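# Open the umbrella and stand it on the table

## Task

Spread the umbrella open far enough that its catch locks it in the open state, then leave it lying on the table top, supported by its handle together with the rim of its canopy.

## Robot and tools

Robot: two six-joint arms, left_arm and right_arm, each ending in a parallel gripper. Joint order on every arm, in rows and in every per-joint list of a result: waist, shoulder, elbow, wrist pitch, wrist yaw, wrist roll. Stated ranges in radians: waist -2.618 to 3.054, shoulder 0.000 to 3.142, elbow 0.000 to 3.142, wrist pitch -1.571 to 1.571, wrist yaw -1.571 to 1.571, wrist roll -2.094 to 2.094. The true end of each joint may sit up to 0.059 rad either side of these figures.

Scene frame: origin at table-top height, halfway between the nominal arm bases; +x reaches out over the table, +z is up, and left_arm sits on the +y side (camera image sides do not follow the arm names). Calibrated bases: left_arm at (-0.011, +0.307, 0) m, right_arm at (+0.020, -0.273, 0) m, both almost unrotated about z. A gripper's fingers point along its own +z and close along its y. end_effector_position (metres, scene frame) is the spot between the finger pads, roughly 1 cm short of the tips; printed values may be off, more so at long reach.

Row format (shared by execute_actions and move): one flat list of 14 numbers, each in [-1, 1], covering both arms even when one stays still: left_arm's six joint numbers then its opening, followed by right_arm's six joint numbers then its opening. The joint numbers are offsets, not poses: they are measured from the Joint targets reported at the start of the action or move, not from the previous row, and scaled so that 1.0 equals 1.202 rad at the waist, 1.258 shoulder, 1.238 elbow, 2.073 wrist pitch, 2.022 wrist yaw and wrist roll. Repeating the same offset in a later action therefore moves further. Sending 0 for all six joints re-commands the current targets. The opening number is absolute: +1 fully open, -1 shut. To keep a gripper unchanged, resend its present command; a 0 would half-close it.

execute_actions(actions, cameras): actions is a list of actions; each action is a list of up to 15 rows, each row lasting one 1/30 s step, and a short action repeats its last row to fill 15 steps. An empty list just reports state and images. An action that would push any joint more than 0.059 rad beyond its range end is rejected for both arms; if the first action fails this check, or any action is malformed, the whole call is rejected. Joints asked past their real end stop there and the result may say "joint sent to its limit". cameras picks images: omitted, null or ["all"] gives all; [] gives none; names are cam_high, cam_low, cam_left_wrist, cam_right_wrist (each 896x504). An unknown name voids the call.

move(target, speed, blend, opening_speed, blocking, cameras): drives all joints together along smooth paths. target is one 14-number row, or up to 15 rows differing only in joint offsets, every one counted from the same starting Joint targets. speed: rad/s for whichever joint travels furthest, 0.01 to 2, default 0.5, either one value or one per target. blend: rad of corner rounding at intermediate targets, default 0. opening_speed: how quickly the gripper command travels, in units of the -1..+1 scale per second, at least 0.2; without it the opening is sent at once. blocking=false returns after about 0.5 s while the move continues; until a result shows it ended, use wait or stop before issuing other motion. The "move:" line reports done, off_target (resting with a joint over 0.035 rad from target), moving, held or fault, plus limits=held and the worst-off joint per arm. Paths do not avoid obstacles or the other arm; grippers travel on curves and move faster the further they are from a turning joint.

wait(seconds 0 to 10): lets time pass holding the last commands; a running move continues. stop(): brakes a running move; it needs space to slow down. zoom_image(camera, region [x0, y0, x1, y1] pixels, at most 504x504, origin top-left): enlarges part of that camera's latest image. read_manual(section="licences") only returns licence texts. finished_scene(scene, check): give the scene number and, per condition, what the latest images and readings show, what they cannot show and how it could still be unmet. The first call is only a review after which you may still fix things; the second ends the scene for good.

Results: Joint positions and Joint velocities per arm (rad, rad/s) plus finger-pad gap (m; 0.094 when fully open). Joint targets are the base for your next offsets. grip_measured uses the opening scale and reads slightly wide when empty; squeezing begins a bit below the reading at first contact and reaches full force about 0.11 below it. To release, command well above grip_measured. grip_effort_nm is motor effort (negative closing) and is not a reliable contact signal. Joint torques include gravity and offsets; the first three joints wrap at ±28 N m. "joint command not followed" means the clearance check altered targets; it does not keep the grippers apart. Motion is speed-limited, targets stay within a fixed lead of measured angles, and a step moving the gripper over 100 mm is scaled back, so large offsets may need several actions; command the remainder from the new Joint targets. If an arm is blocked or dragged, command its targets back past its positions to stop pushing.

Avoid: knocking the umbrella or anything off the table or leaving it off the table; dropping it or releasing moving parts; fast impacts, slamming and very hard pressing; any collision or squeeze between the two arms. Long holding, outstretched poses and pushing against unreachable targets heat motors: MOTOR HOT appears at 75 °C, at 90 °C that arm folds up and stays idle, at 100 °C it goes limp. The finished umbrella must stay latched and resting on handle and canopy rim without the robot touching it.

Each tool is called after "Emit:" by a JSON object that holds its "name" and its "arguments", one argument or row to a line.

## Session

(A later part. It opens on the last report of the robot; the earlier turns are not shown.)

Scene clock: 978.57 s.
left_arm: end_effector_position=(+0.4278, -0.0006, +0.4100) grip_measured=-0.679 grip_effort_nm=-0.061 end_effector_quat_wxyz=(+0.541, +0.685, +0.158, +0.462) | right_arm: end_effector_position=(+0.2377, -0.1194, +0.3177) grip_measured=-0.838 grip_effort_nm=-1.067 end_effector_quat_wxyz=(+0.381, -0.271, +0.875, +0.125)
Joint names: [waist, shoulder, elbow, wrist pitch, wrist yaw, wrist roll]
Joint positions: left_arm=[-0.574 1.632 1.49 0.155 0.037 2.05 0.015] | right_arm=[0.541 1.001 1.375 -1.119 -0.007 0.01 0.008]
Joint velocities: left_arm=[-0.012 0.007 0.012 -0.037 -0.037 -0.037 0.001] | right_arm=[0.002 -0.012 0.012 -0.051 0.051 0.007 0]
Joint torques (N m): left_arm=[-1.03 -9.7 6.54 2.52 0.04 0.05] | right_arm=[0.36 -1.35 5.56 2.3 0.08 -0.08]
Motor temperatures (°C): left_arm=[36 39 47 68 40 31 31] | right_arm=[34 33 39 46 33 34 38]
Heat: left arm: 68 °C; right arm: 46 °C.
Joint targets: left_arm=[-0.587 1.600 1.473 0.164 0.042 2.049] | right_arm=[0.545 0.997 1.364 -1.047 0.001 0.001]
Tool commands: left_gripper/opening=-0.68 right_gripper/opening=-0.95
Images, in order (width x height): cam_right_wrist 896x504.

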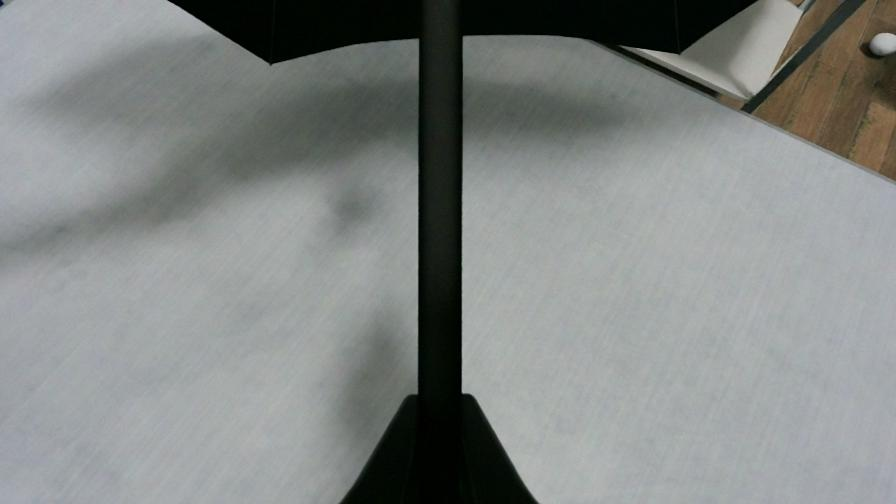

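Emit:
{"name": "move", "arguments": {
  "target": [0.0125, 0.0167, -0.2383, 0.1466, 0.0074, -0.0376, -0.45, 0, -0.1169, -0.3231, 0.1254, 0, 0, -0.95],
  "speed": 0.2,
  "opening_speed": 0.5
}}

Scene clock: 1014.33 s.
left_arm: end_effector_position=(+0.4225, -0.0009, +0.3415) grip_measured=-0.451 grip_effort_nm=0.061 end_effector_quat_wxyz=(+0.565, +0.674, +0.172, +0.444) | right_arm: end_effector_position=(+0.2417, -0.1166, +0.2432) grip_measured=-0.838 grip_effort_nm=-1.062 end_effector_quat_wxyz=(+0.391, -0.270, +0.871, +0.128)
Joint names: [waist, shoulder, elbow, wrist pitch, wrist yaw, wrist roll]
Joint positions: left_arm=[-0.574 1.63 1.196 0.465 0.055 1.986 0.026] | right_arm=[0.541 0.864 0.981 -0.84 -0.007 0.009 0.008]
Joint velocities: left_arm=[0.007 -0.002 -0.002 0.007 -0.125 -0.007 0] | right_arm=[0.012 -0.002 -0.017 -0.066 0.037 0.037 -0.001]
Joint torques (N m): left_arm=[0.29 -7.83 6.34 2.44 0 -0.09] | right_arm=[0.4 -1.89 5.76 2.15 0.1 -0.06]
Motor temperatures (°C): left_arm=[36 39 46 64 38 31 31] | right_arm=[34 33 38 51 33 34 38]
Heat: left arm: 64 °C; right arm: 51 °C.
Joint targets: left_arm=[-0.571 1.621 1.178 0.468 0.057 1.973] | right_arm=[0.545 0.849 0.964 -0.787 0.001 0.000]
move: off_target (right_arm); right_arm: the wrist pitch is farthest, 0.053 rad from its target

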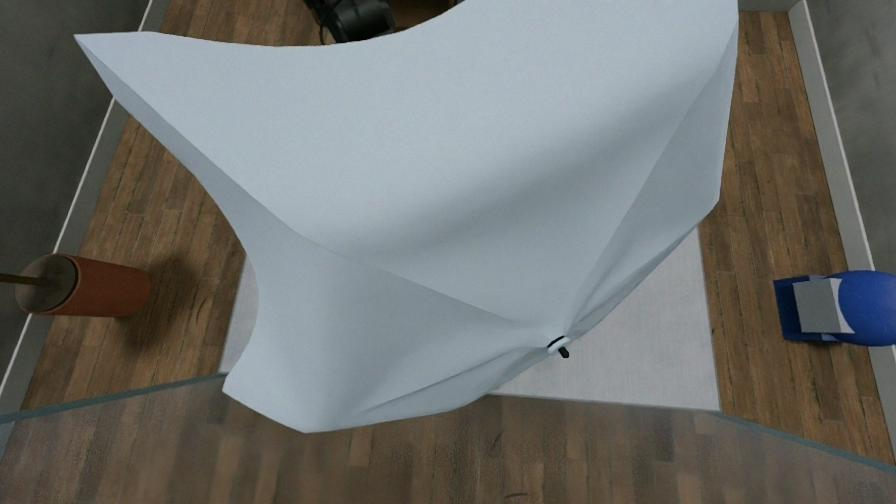

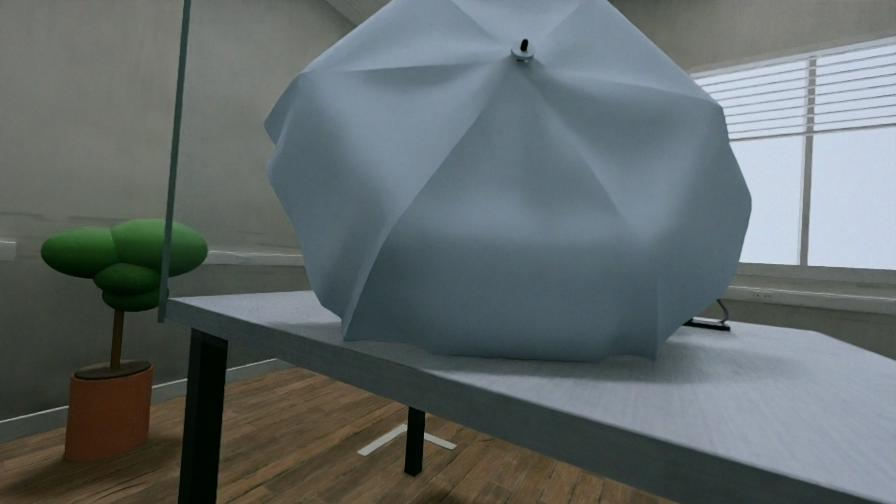

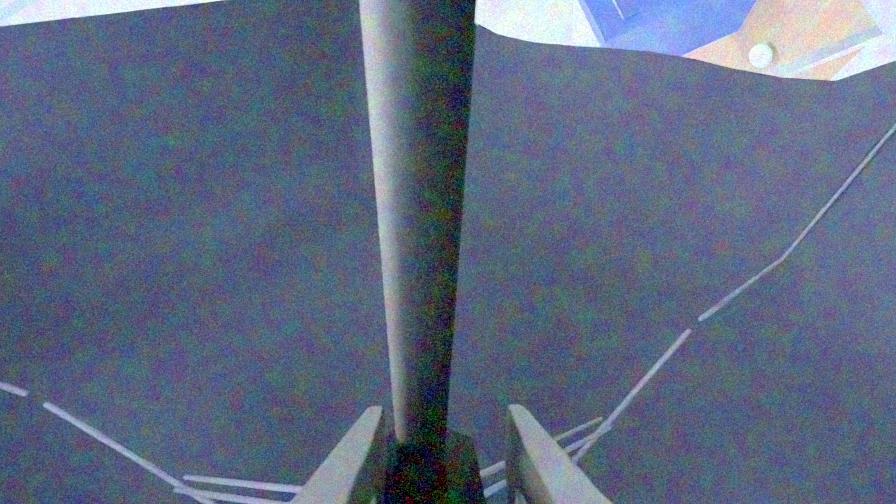

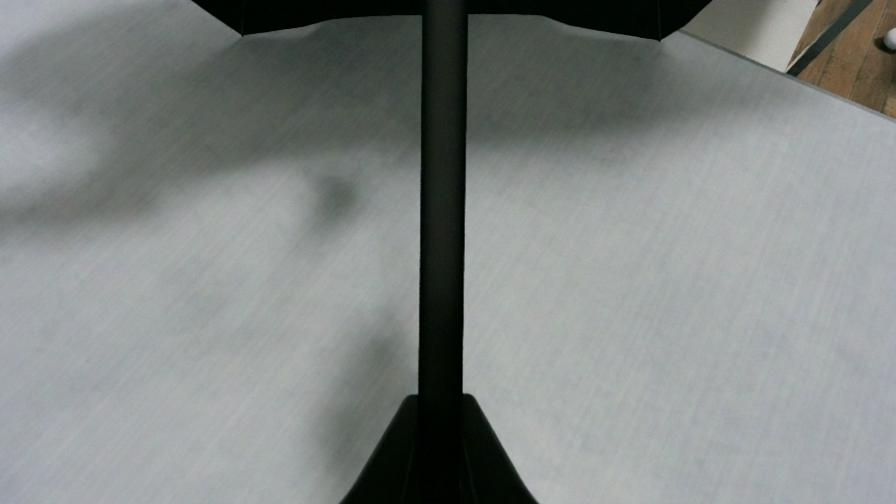

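Emit:
{"name": "zoom_image", "arguments": {
  "camera": "cam_left_wrist",
  "region": [340, 360, 620, 504]
}}

Emit:
{"name": "zoom_image", "arguments": {
  "camera": "cam_low",
  "region": [300, 180, 760, 400]
}}

Scaled by 1.800 from the camera's 896x504 image, which has a finer 1280x720 frame.

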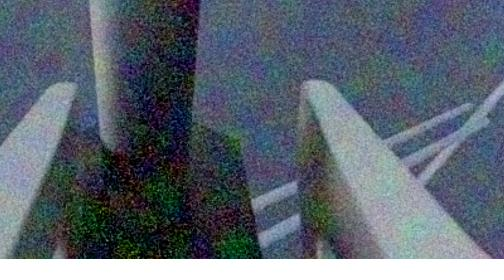

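Scaled by 1.096 from the camera's 896x504 image, which has a finer 1280x720 frame.

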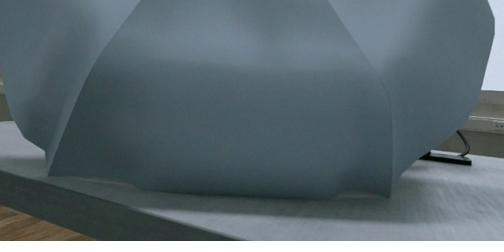

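Emit:
{"name": "move", "arguments": {
  "target": [-0.0092, -0.0238, 0.2399, -0.1505, -0.0069, 0.0529, -0.45, 0, 0.0453, 0.2036, -0.028, 0, 0, -0.95],
  "speed": 0.2
}}

Scene clock: 1047.77 s.
left_arm: end_effector_position=(+0.4244, -0.0005, +0.3950) grip_measured=-0.451 grip_effort_nm=0.051 end_effector_quat_wxyz=(+0.530, +0.696, +0.147, +0.461) | right_arm: end_effector_position=(+0.2454, -0.1139, +0.2949) grip_measured=-0.838 grip_effort_nm=-1.062 end_effector_quat_wxyz=(+0.418, -0.266, +0.858, +0.136)
Joint names: [waist, shoulder, elbow, wrist pitch, wrist yaw, wrist roll]
Joint positions: left_arm=[-0.574 1.619 1.441 0.164 0.048 2.079 0.026] | right_arm=[0.541 0.909 1.166 -0.917 -0.007 0.009 0.008]
Joint velocities: left_arm=[-0.007 0.002 -0.007 -0.007 -0.007 0.022 0.001] | right_arm=[0.007 -0.007 0.012 -0.007 0.051 0.022 -0.001]
Joint torques (N m): left_arm=[-0.66 -9.26 10.62 2.34 -0.06 0.07] | right_arm=[0.42 -0.95 11.4 2.39 0.08 -0.06]
Motor temperatures (°C): left_arm=[35 39 46 64 37 31 31] | right_arm=[34 33 37 48 33 34 38]
Heat: left arm: 64 °C; right arm: 48 °C.
Joint targets: left_arm=[-0.582 1.591 1.474 0.156 0.044 2.080] | right_arm=[0.545 0.907 1.216 -0.845 0.000 0.000]
move: off_target (right_arm); right_arm: the wrist pitch is farthest, 0.072 rad from its target

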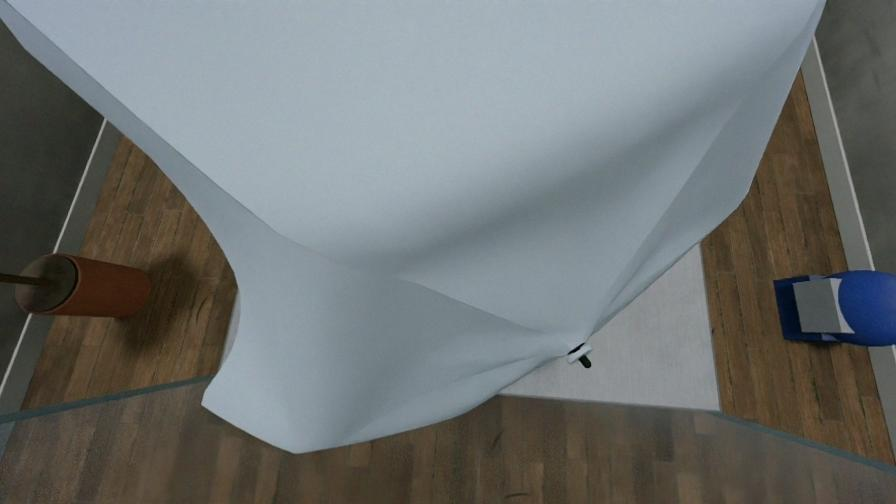

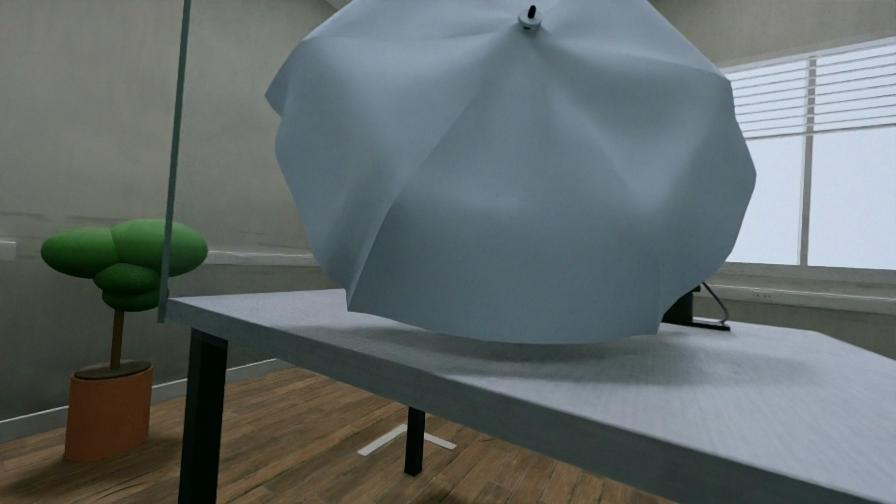

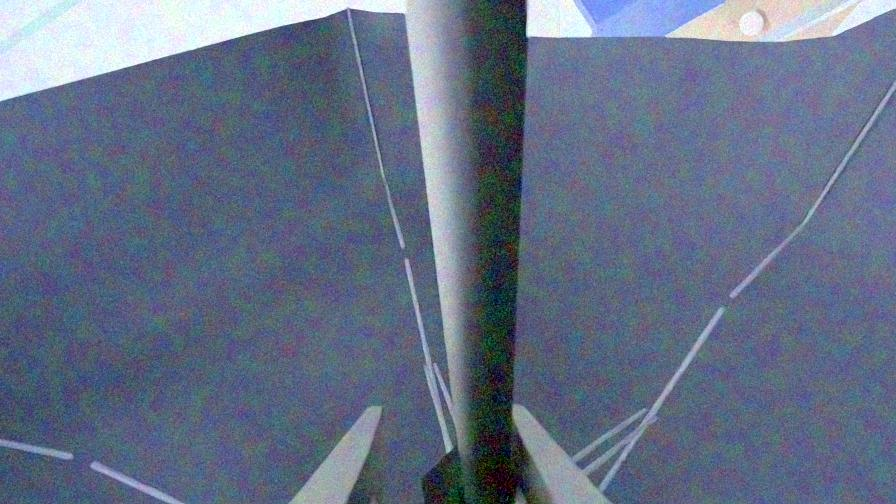

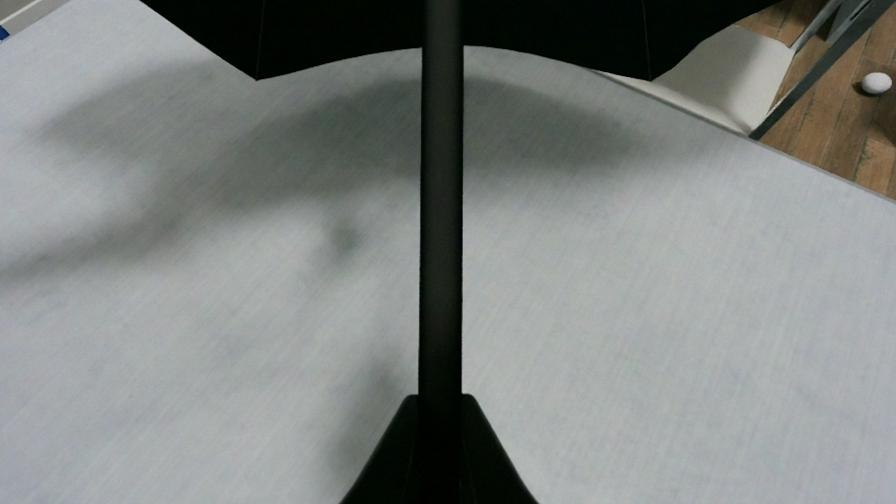

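Emit:
{"name": "move", "arguments": {
  "target": [0.0216, 0.0024, -0.0485, 0.015, 0.0114, -0.0396, -0.68, 0, 0, 0, 0, 0, 0, -0.95],
  "speed": 0.12,
  "opening_speed": 0.4,
  "cameras": ["cam_left_wrist"]
}}

Scene clock: 1060.87 s.
left_arm: end_effector_position=(+0.4261, +0.0019, +0.3925) grip_measured=-0.679 grip_effort_nm=-0.081 end_effector_quat_wxyz=(+0.546, +0.692, +0.169, +0.442) | right_arm: end_effector_position=(+0.2453, -0.1140, +0.2947) grip_measured=-0.838 grip_effort_nm=-1.062 end_effector_quat_wxyz=(+0.418, -0.266, +0.858, +0.136)
Joint names: [waist, shoulder, elbow, wrist pitch, wrist yaw, wrist roll]
Joint positions: left_arm=[-0.565 1.619 1.432 0.173 0.06 2.012 0.015] | right_arm=[0.541 0.909 1.166 -0.918 -0.007 0.009 0.008]
Joint velocities: left_arm=[-0.002 -0.007 -0.012 0.007 -0.051 -0.007 -0.001] | right_arm=[-0.012 -0.007 0.007 -0.022 0.022 0.007 0.001]
Joint torques (N m): left_arm=[0.75 -9.05 6.54 2.6 0.06 -0.11] | right_arm=[0.42 -0.98 11.4 2.39 0.08 -0.06]
Motor temperatures (°C): left_arm=[35 39 46 62 36 31 31] | right_arm=[34 33 38 51 33 34 38]
Heat: left arm: 62 °C; right arm: 51 °C.
Joint targets: left_arm=[-0.557 1.594 1.415 0.188 0.067 2.000] | right_arm=[0.545 0.907 1.216 -0.845 0.000 0.000]
move: off_target (right_arm); right_arm: the wrist pitch is farthest, 0.073 rad from its target
Images, in order (width x height): cam_left_wrist 896x504.

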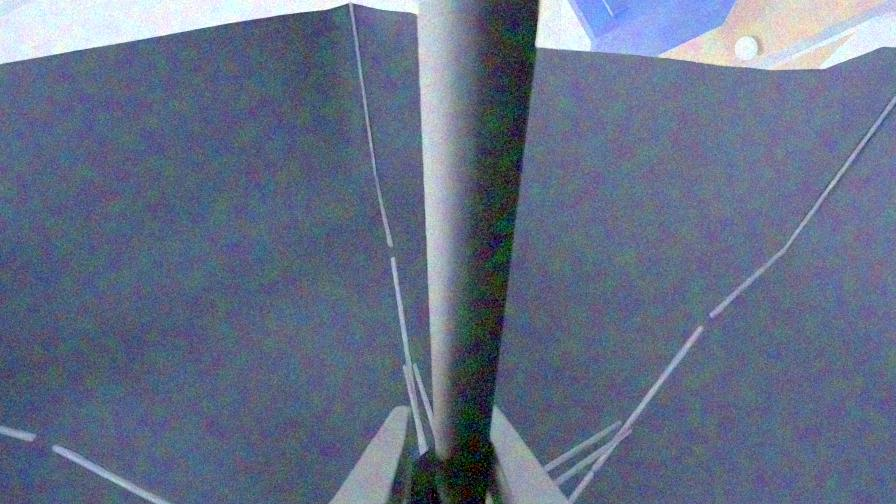

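Emit:
{"name": "move", "arguments": {
  "target": [0.114, 0.0548, 0.1292, 0.0564, -0.0925, 0, -0.68, 0, 0, 0, -0.1958, 0, 0, -0.95],
  "speed": 0.2
}}

Scene clock: 1078.43 s.
left_arm: end_effector_position=(+0.4445, +0.0121, +0.4013) grip_measured=-0.679 grip_effort_nm=-0.081 end_effector_quat_wxyz=(+0.549, +0.684, +0.176, +0.446) | right_arm: end_effector_position=(+0.2362, -0.1199, +0.2926) grip_measured=-0.838 grip_effort_nm=-1.062 end_effector_quat_wxyz=(+0.396, -0.271, +0.868, +0.130)
Joint names: [waist, shoulder, elbow, wrist pitch, wrist yaw, wrist roll]
Joint positions: left_arm=[-0.52 1.657 1.495 0.163 0.09 2.001 0.015] | right_arm=[0.541 0.914 1.202 -1 -0.009 0.006 0.008]
Joint velocities: left_arm=[-0.017 0.002 0.002 0.037 0.051 0.007 0.001] | right_arm=[-0.017 -0.002 0.012 -0.007 0.007 -0.066 0]
Joint torques (N m): left_arm=[7.54 -7.15 13.56 3.72 -1.81 0.04] | right_arm=[0.35 -1.25 7.97 -0.58 0.11 -0.05]
Motor temperatures (°C): left_arm=[35 39 46 64 36 31 31] | right_arm=[34 33 38 52 33 34 38]
Heat: left arm: 64 °C; right arm: 52 °C.
Joint targets: left_arm=[-0.434 1.662 1.563 0.285 -0.091 2.000] | right_arm=[0.545 0.907 1.216 -1.251 0.001 0.000]
move: off_target (left_arm, right_arm); left_arm: the wrist yaw is farthest, 0.210 rad from its target; right_arm: the wrist pitch is farthest, 0.251 rad from its target

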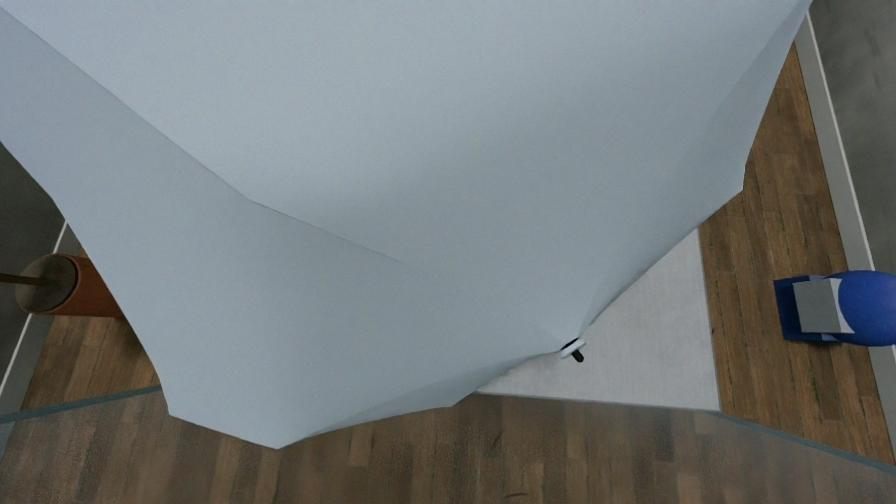

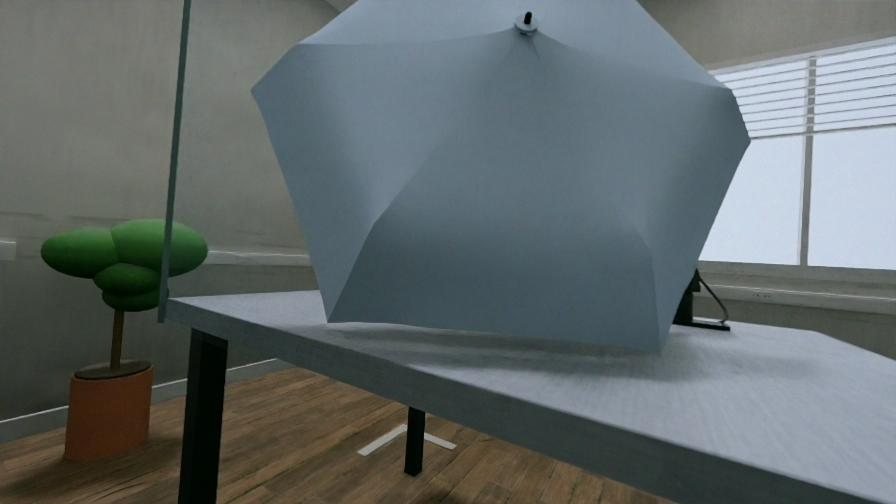

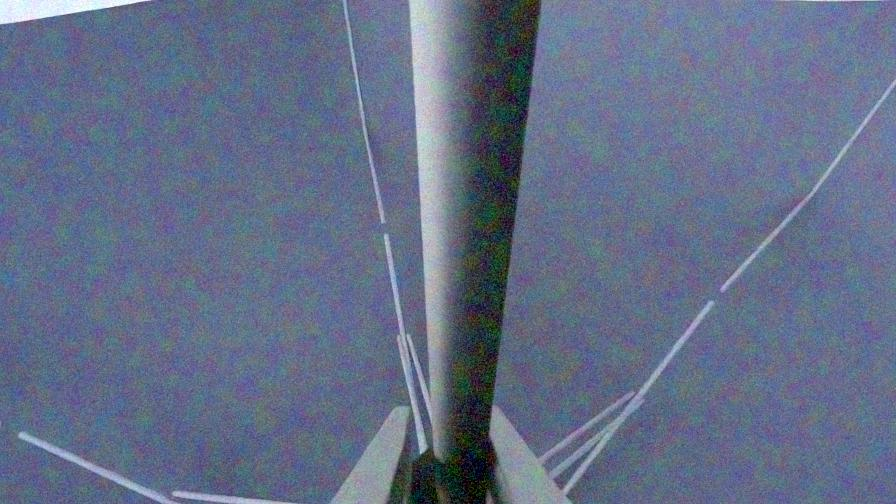

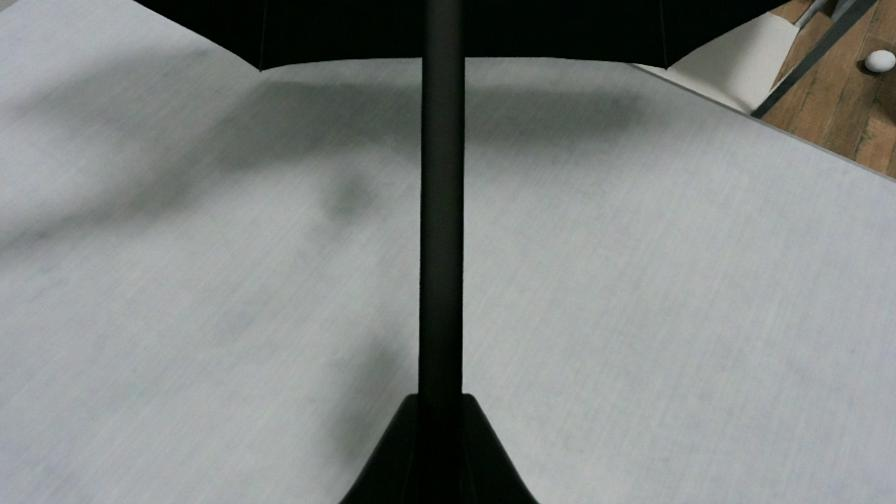

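Emit:
{"name": "move", "arguments": {
  "target": [0.0416, 0.004, 0.0283, 0.0482, -0.0692, 0, -0.68, 0, 0, 0, -0.1119, 0, 0, -0.95],
  "speed": 0.2,
  "cameras": ["cam_left_wrist", "cam_right_wrist"]
}}

Scene clock: 1082.27 s.
left_arm: end_effector_position=(+0.4488, +0.0172, +0.4096) grip_measured=-0.679 grip_effort_nm=-0.076 end_effector_quat_wxyz=(+0.549, +0.672, +0.176, +0.465) | right_arm: end_effector_position=(+0.2152, -0.1345, +0.2737) grip_measured=-0.838 grip_effort_nm=-1.067 end_effector_quat_wxyz=(+0.338, -0.278, +0.892, +0.112)
Joint names: [waist, shoulder, elbow, wrist pitch, wrist yaw, wrist roll]
Joint positions: left_arm=[-0.514 1.661 1.496 0.2 0.072 2.014 0.015] | right_arm=[0.541 0.914 1.222 -1.151 -0.009 0.006 0.008]
Joint velocities: left_arm=[-0.002 0.012 -0.012 -0.11 -0.022 0.022 0] | right_arm=[-0.002 0.002 -0.007 0.022 -0.051 0.066 0]
Joint torques (N m): left_arm=[7.34 -7.2 13.33 3.68 -1.94 -0.06] | right_arm=[0.35 -1.03 6.02 -1.5 0.11 -0.06]
Motor temperatures (°C): left_arm=[36 39 47 66 37 31 31] | right_arm=[34 33 38 51 33 34 38]
Heat: left arm: 66 °C; right arm: 51 °C.
Joint targets: left_arm=[-0.430 1.665 1.562 0.319 -0.123 2.005] | right_arm=[0.545 0.907 1.216 -1.483 0.001 0.000]
move: off_target (left_arm, right_arm); left_arm: the wrist yaw is farthest, 0.303 rad from its target; right_arm: the wrist pitch is farthest, 0.331 rad from its target
Images, in order (width x height): cam_left_wrist 896x504, cam_right_wrist 896x504.

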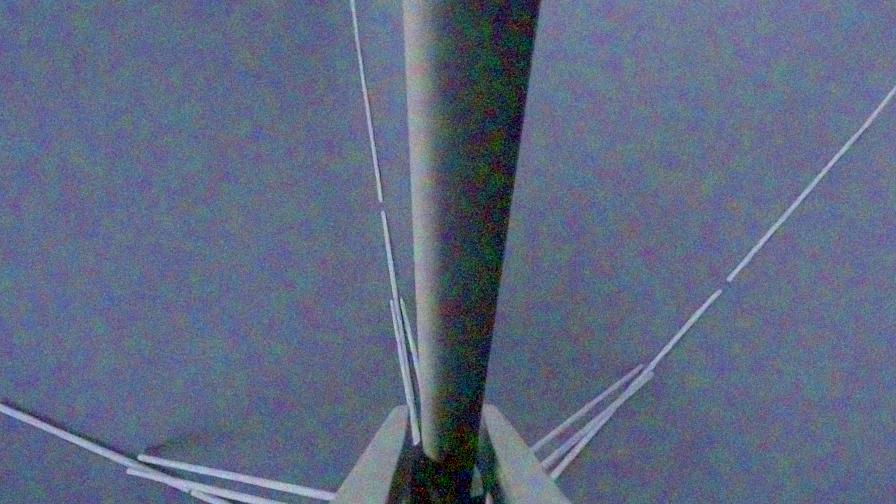

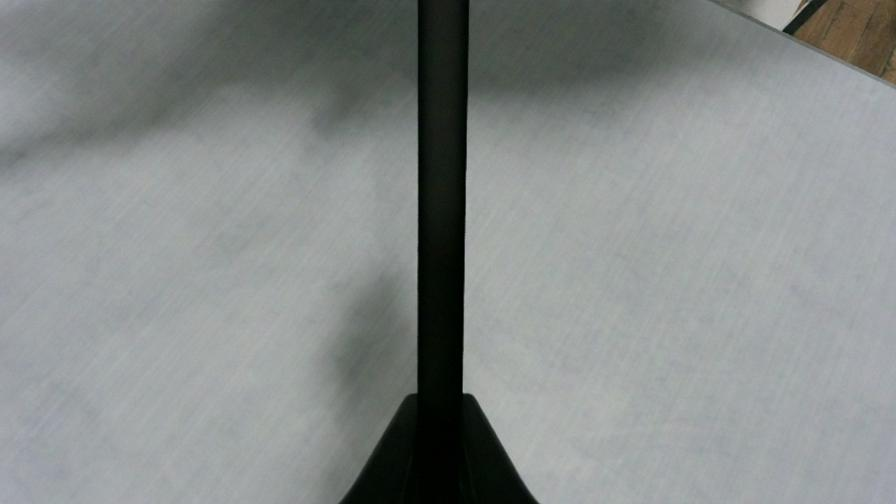

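Emit:
{"name": "execute_actions", "arguments": {
  "actions": [],
  "cameras": ["cam_high", "cam_low"]
}}

Scene clock: 1084.63 s.
left_arm: end_effector_position=(+0.4488, +0.0172, +0.4096) grip_measured=-0.679 grip_effort_nm=-0.071 end_effector_quat_wxyz=(+0.549, +0.672, +0.176, +0.465) | right_arm: end_effector_position=(+0.2152, -0.1345, +0.2737) grip_measured=-0.838 grip_effort_nm=-1.062 end_effector_quat_wxyz=(+0.338, -0.278, +0.892, +0.112)
Joint names: [waist, shoulder, elbow, wrist pitch, wrist yaw, wrist roll]
Joint positions: left_arm=[-0.514 1.661 1.496 0.2 0.072 2.015 0.015] | right_arm=[0.541 0.914 1.222 -1.151 -0.009 0.006 0.008]
Joint velocities: left_arm=[-0.022 0.002 -0.007 -0.007 0.007 0.007 -0.001] | right_arm=[0.012 -0.007 -0.002 -0.051 -0.037 -0.11 -0.001]
Joint torques (N m): left_arm=[7.32 -7.17 13.3 3.68 -1.94 -0.07] | right_arm=[0.43 -1.03 6.06 -1.49 0.11 -0.02]
Motor temperatures (°C): left_arm=[36 39 48 67 37 31 31] | right_arm=[34 33 38 51 33 34 38]
Heat: left arm: 67 °C; right arm: 51 °C.
Joint targets: left_arm=[-0.430 1.665 1.562 0.319 -0.123 2.005] | right_arm=[0.545 0.907 1.216 -1.483 0.001 0.000]
Tool commands: left_gripper/opening=-0.68 right_gripper/opening=-0.95
Images, in order (width x height): cam_high 896x504, cam_low 896x504.

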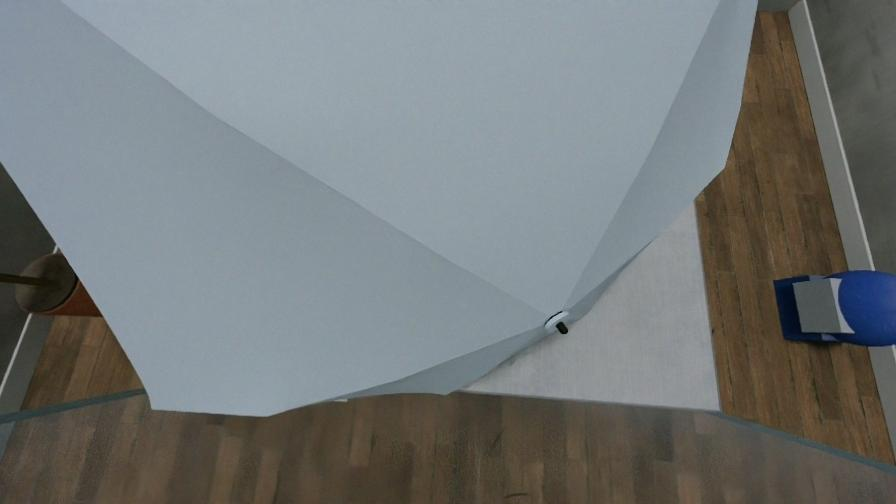

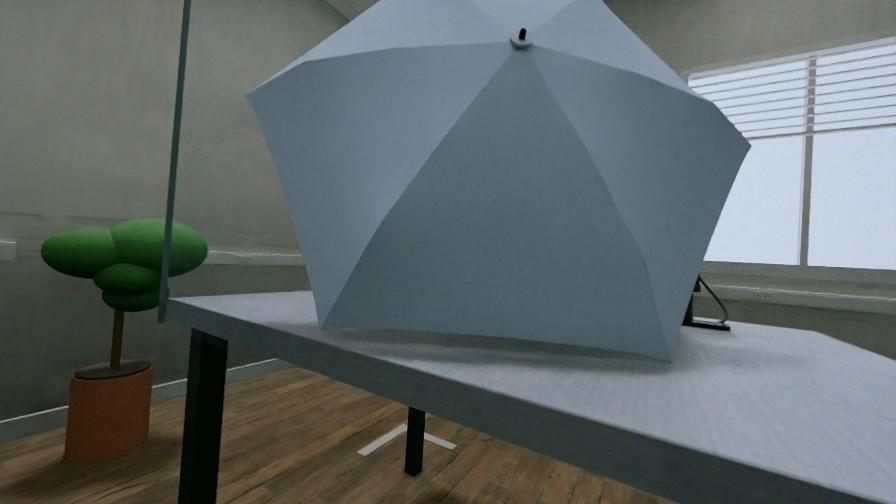

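Emit:
{"name": "move", "arguments": {
  "target": [0.03, 0.004, 0.02, 0.035, -0.055, 0, -0.68, 0, 0, 0, -0.04, 0, 0, -0.95],
  "speed": 0.2,
  "cameras": ["cam_left_wrist", "cam_low"]
}}

Scene clock: 1087.20 s.
left_arm: end_effector_position=(+0.4484, +0.0155, +0.4087) grip_measured=-0.679 grip_effort_nm=-0.071 end_effector_quat_wxyz=(+0.550, +0.673, +0.171, +0.464) | right_arm: end_effector_position=(+0.2137, -0.1355, +0.2721) grip_measured=-0.838 grip_effort_nm=-1.072 end_effector_quat_wxyz=(+0.334, -0.278, +0.894, +0.110)
Joint names: [waist, shoulder, elbow, wrist pitch, wrist yaw, wrist roll]
Joint positions: left_arm=[-0.514 1.663 1.496 0.201 0.082 2.021 0.015] | right_arm=[0.541 0.914 1.222 -1.161 -0.009 0.006 0.008]
Joint velocities: left_arm=[-0.007 0.002 -0.007 -0.037 -0.007 -0.081 -0.001] | right_arm=[-0.002 0.002 -0.002 0.007 -0.022 -0.022 0]
Joint torques (N m): left_arm=[6.99 -7.13 12.89 3.76 -2.1 -0.07] | right_arm=[0.44 -1.01 6.01 -2.13 0.11 -0.05]
Motor temperatures (°C): left_arm=[36 39 49 68 38 31 31] | right_arm=[34 33 38 50 33 34 38]
Heat: left arm: 68 °C; right arm: 50 °C.
Joint targets: left_arm=[-0.434 1.667 1.557 0.328 -0.129 2.010] | right_arm=[0.545 0.907 1.216 -1.559 0.000 0.001]
move: off_target (left_arm, right_arm); left_arm: the wrist yaw is farthest, 0.316 rad from its target; right_arm: the wrist pitch is farthest, 0.405 rad from its target
Images, in order (width x height): cam_low 896x504, cam_left_wrist 896x504.

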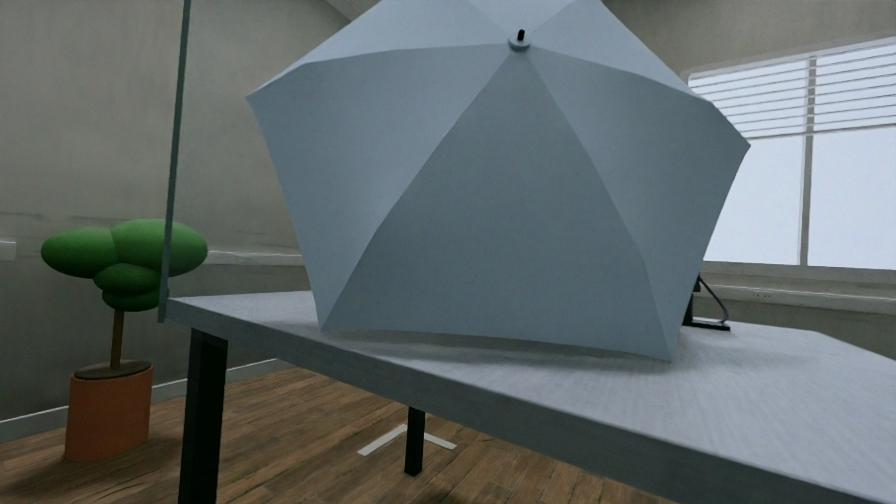

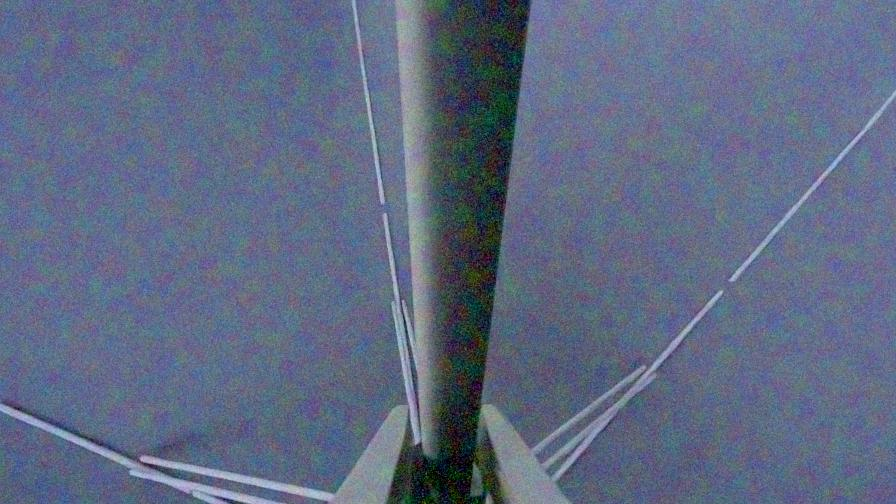

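Emit:
{"name": "execute_actions", "arguments": {
  "actions": [],
  "cameras": ["cam_low", "cam_right_wrist"]
}}

Scene clock: 1103.90 s.
left_arm: end_effector_position=(+0.4484, +0.0153, +0.4085) grip_measured=-0.679 grip_effort_nm=-0.076 end_effector_quat_wxyz=(+0.550, +0.674, +0.171, +0.464) | right_arm: end_effector_position=(+0.2137, -0.1355, +0.2721) grip_measured=-0.838 grip_effort_nm=-1.072 end_effector_quat_wxyz=(+0.334, -0.278, +0.894, +0.110)
Joint names: [waist, shoulder, elbow, wrist pitch, wrist yaw, wrist roll]
Joint positions: left_arm=[-0.514 1.663 1.496 0.201 0.082 2.021 0.015] | right_arm=[0.541 0.914 1.222 -1.161 -0.009 0.006 0.008]
Joint velocities: left_arm=[-0.007 -0.012 -0.002 -0.022 -0.007 0.022 0] | right_arm=[-0.007 0.002 0.022 -0.037 0.066 0.007 -0.001]
Joint torques (N m): left_arm=[6.99 -7.2 12.88 3.77 -2.1 -0.07] | right_arm=[0.39 -1.09 6 -2.13 0.11 -0.05]
Motor temperatures (°C): left_arm=[37 39 50 73 40 31 30] | right_arm=[34 33 38 51 33 34 38]
Heat: left arm: 73 °C; right arm: 51 °C.
Joint targets: left_arm=[-0.434 1.668 1.557 0.328 -0.129 2.010] | right_arm=[0.545 0.907 1.216 -1.558 0.000 0.001]
Tool commands: left_gripper/opening=-0.68 right_gripper/opening=-0.95
Images, in order (width x height): cam_low 896x504, cam_right_wrist 896x504.

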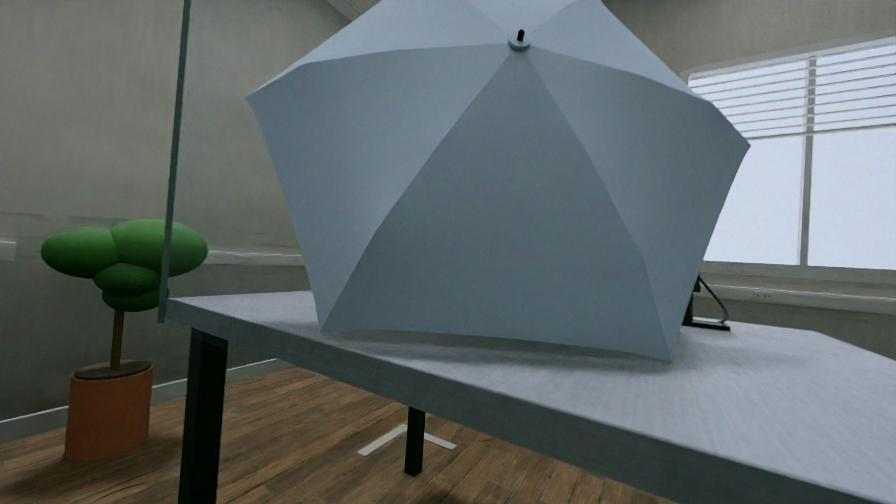

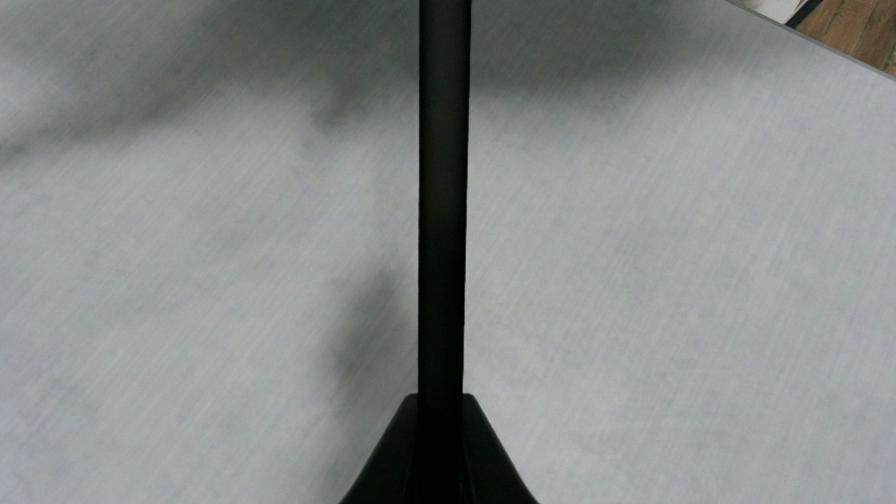

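Emit:
{"name": "move", "arguments": {
  "target": [-0.1085, -0.0564, -0.1179, -0.055, 0.0834, 0, -0.68, 0, 0, 0, 0.2267, 0, 0, -0.95],
  "speed": 0.3
}}

Scene clock: 1106.50 s.
left_arm: end_effector_position=(+0.4332, +0.0107, +0.4034) grip_measured=-0.679 grip_effort_nm=-0.066 end_effector_quat_wxyz=(+0.547, +0.672, +0.176, +0.467) | right_arm: end_effector_position=(+0.2205, -0.1316, +0.2792) grip_measured=-0.838 grip_effort_nm=-1.062 end_effector_quat_wxyz=(+0.353, -0.274, +0.887, +0.115)
Joint names: [waist, shoulder, elbow, wrist pitch, wrist yaw, wrist roll]
Joint positions: left_arm=[-0.555 1.622 1.43 0.227 0.027 2.021 0.015] | right_arm=[0.541 0.914 1.222 -1.119 -0.006 0.01 0.008]
Joint velocities: left_arm=[0.002 0.002 0.002 0.051 -0.037 0.007 0] | right_arm=[0.002 -0.002 -0.002 -0.022 -0.066 0.037 0]
Joint torques (N m): left_arm=[-0.81 -9.13 6.39 2.28 0.1 -0.07] | right_arm=[0.43 -1.1 6.08 1.83 0.08 -0.07]
Motor temperatures (°C): left_arm=[36 39 50 72 40 31 30] | right_arm=[34 33 38 50 33 34 38]
Heat: left arm: 72 °C; right arm: 50 °C.
Joint targets: left_arm=[-0.564 1.596 1.411 0.214 0.040 2.010] | right_arm=[0.545 0.907 1.216 -1.089 0.000 0.001]
move: done

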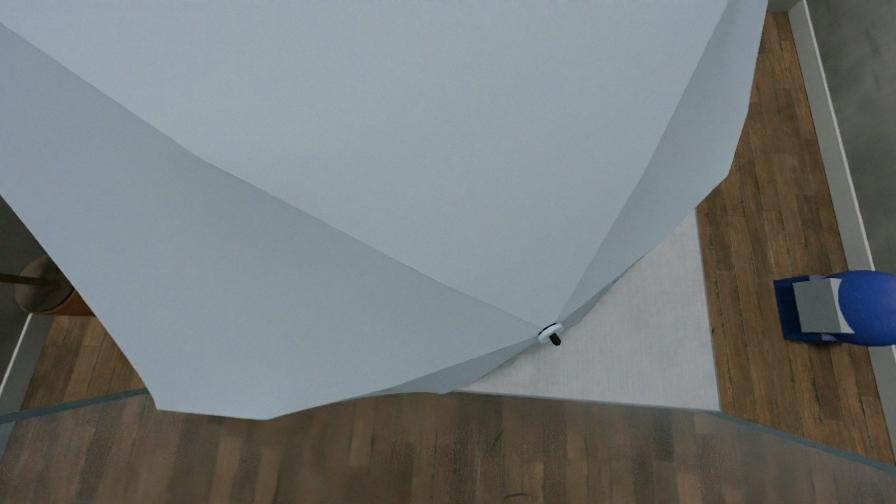

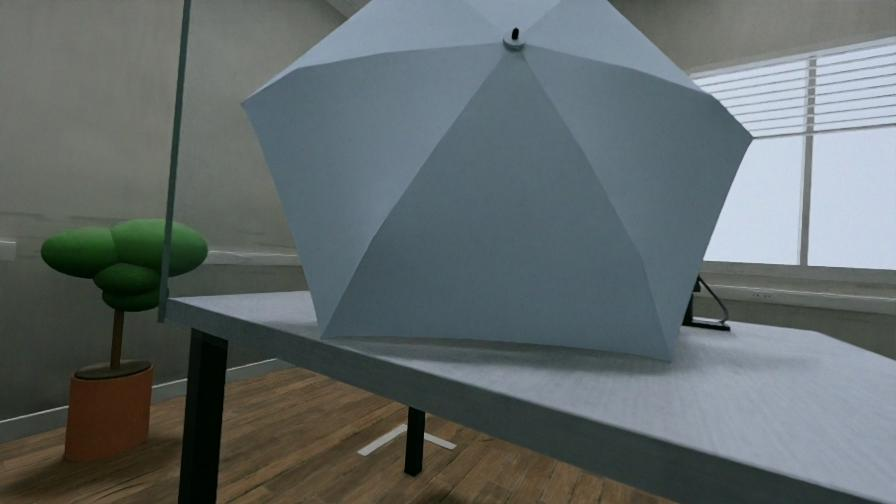

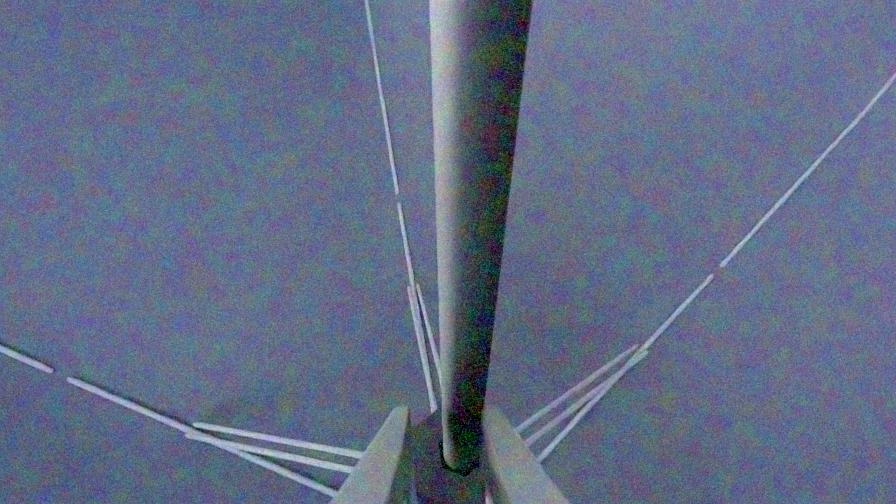

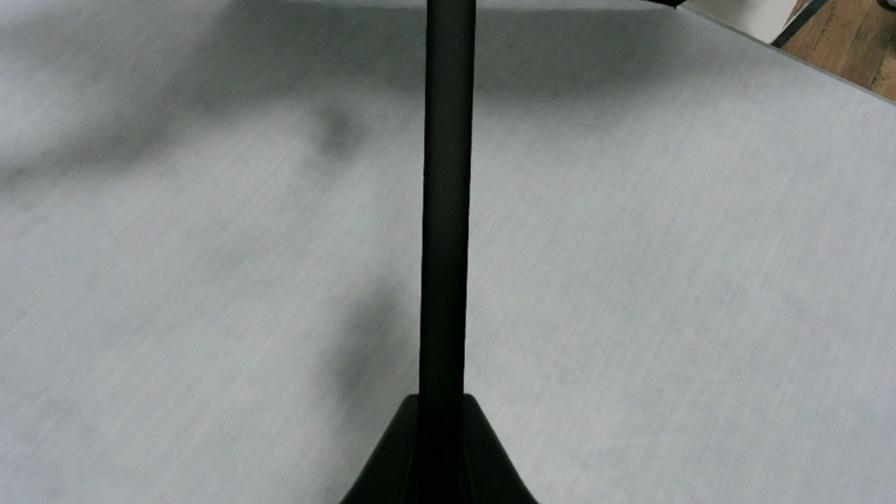

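Emit:
{"name": "zoom_image", "arguments": {
  "camera": "cam_left_wrist",
  "region": [300, 300, 620, 504]
}}

Emit:
{"name": "zoom_image", "arguments": {
  "camera": "cam_low",
  "region": [230, 0, 734, 380]
}}

Scaled by 1.575 from the camera's 896x504 image, which has a finer 1280x720 frame.

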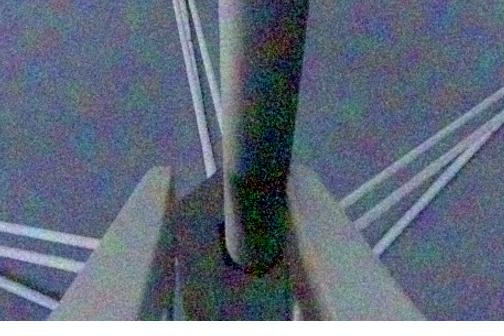

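Scaled by 1.000.

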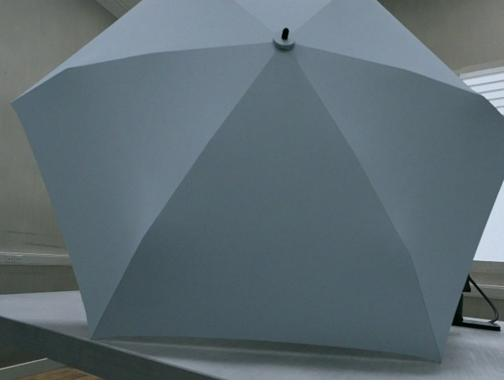

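Emit:
{"name": "zoom_image", "arguments": {
  "camera": "cam_left_wrist",
  "region": [390, 390, 530, 504]
}}

Scaled by 3.600 from the camera's 896x504 image, which has a finer 1280x720 frame.

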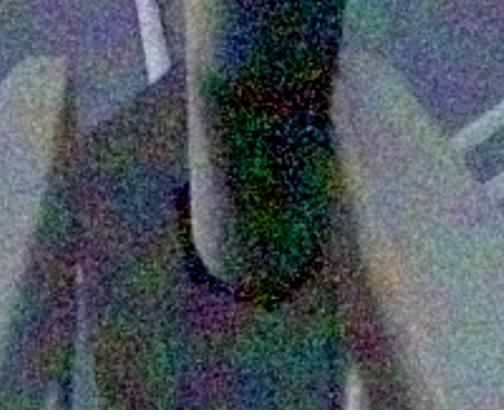

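Emit:
{"name": "zoom_image", "arguments": {
  "camera": "cam_left_wrist",
  "region": [410, 0, 550, 80]
}}

Emit:
{"name": "zoom_image", "arguments": {
  "camera": "cam_left_wrist",
  "region": [410, 220, 550, 300]
}}

Emit:
{"name": "zoom_image", "arguments": {
  "camera": "cam_left_wrist",
  "region": [390, 340, 530, 420]
}}

Scaled by 3.600 from the camera's 896x504 image, which has a finer 1280x720 frame.

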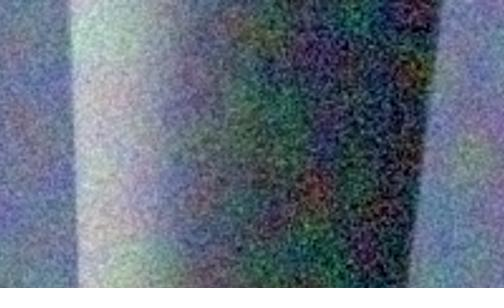

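Scaled by 3.600 from the camera's 896x504 image, which has a finer 1280x720 frame.

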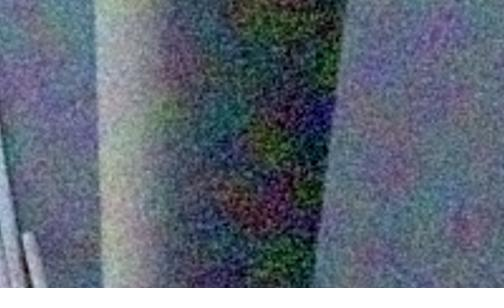

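Scaled by 3.600 from the camera's 896x504 image, which has a finer 1280x720 frame.

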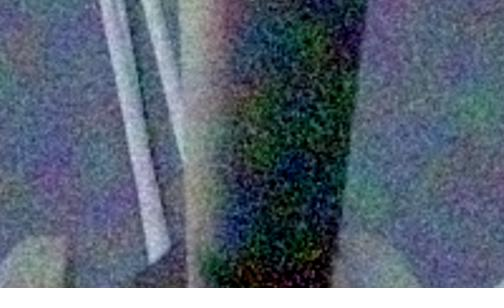

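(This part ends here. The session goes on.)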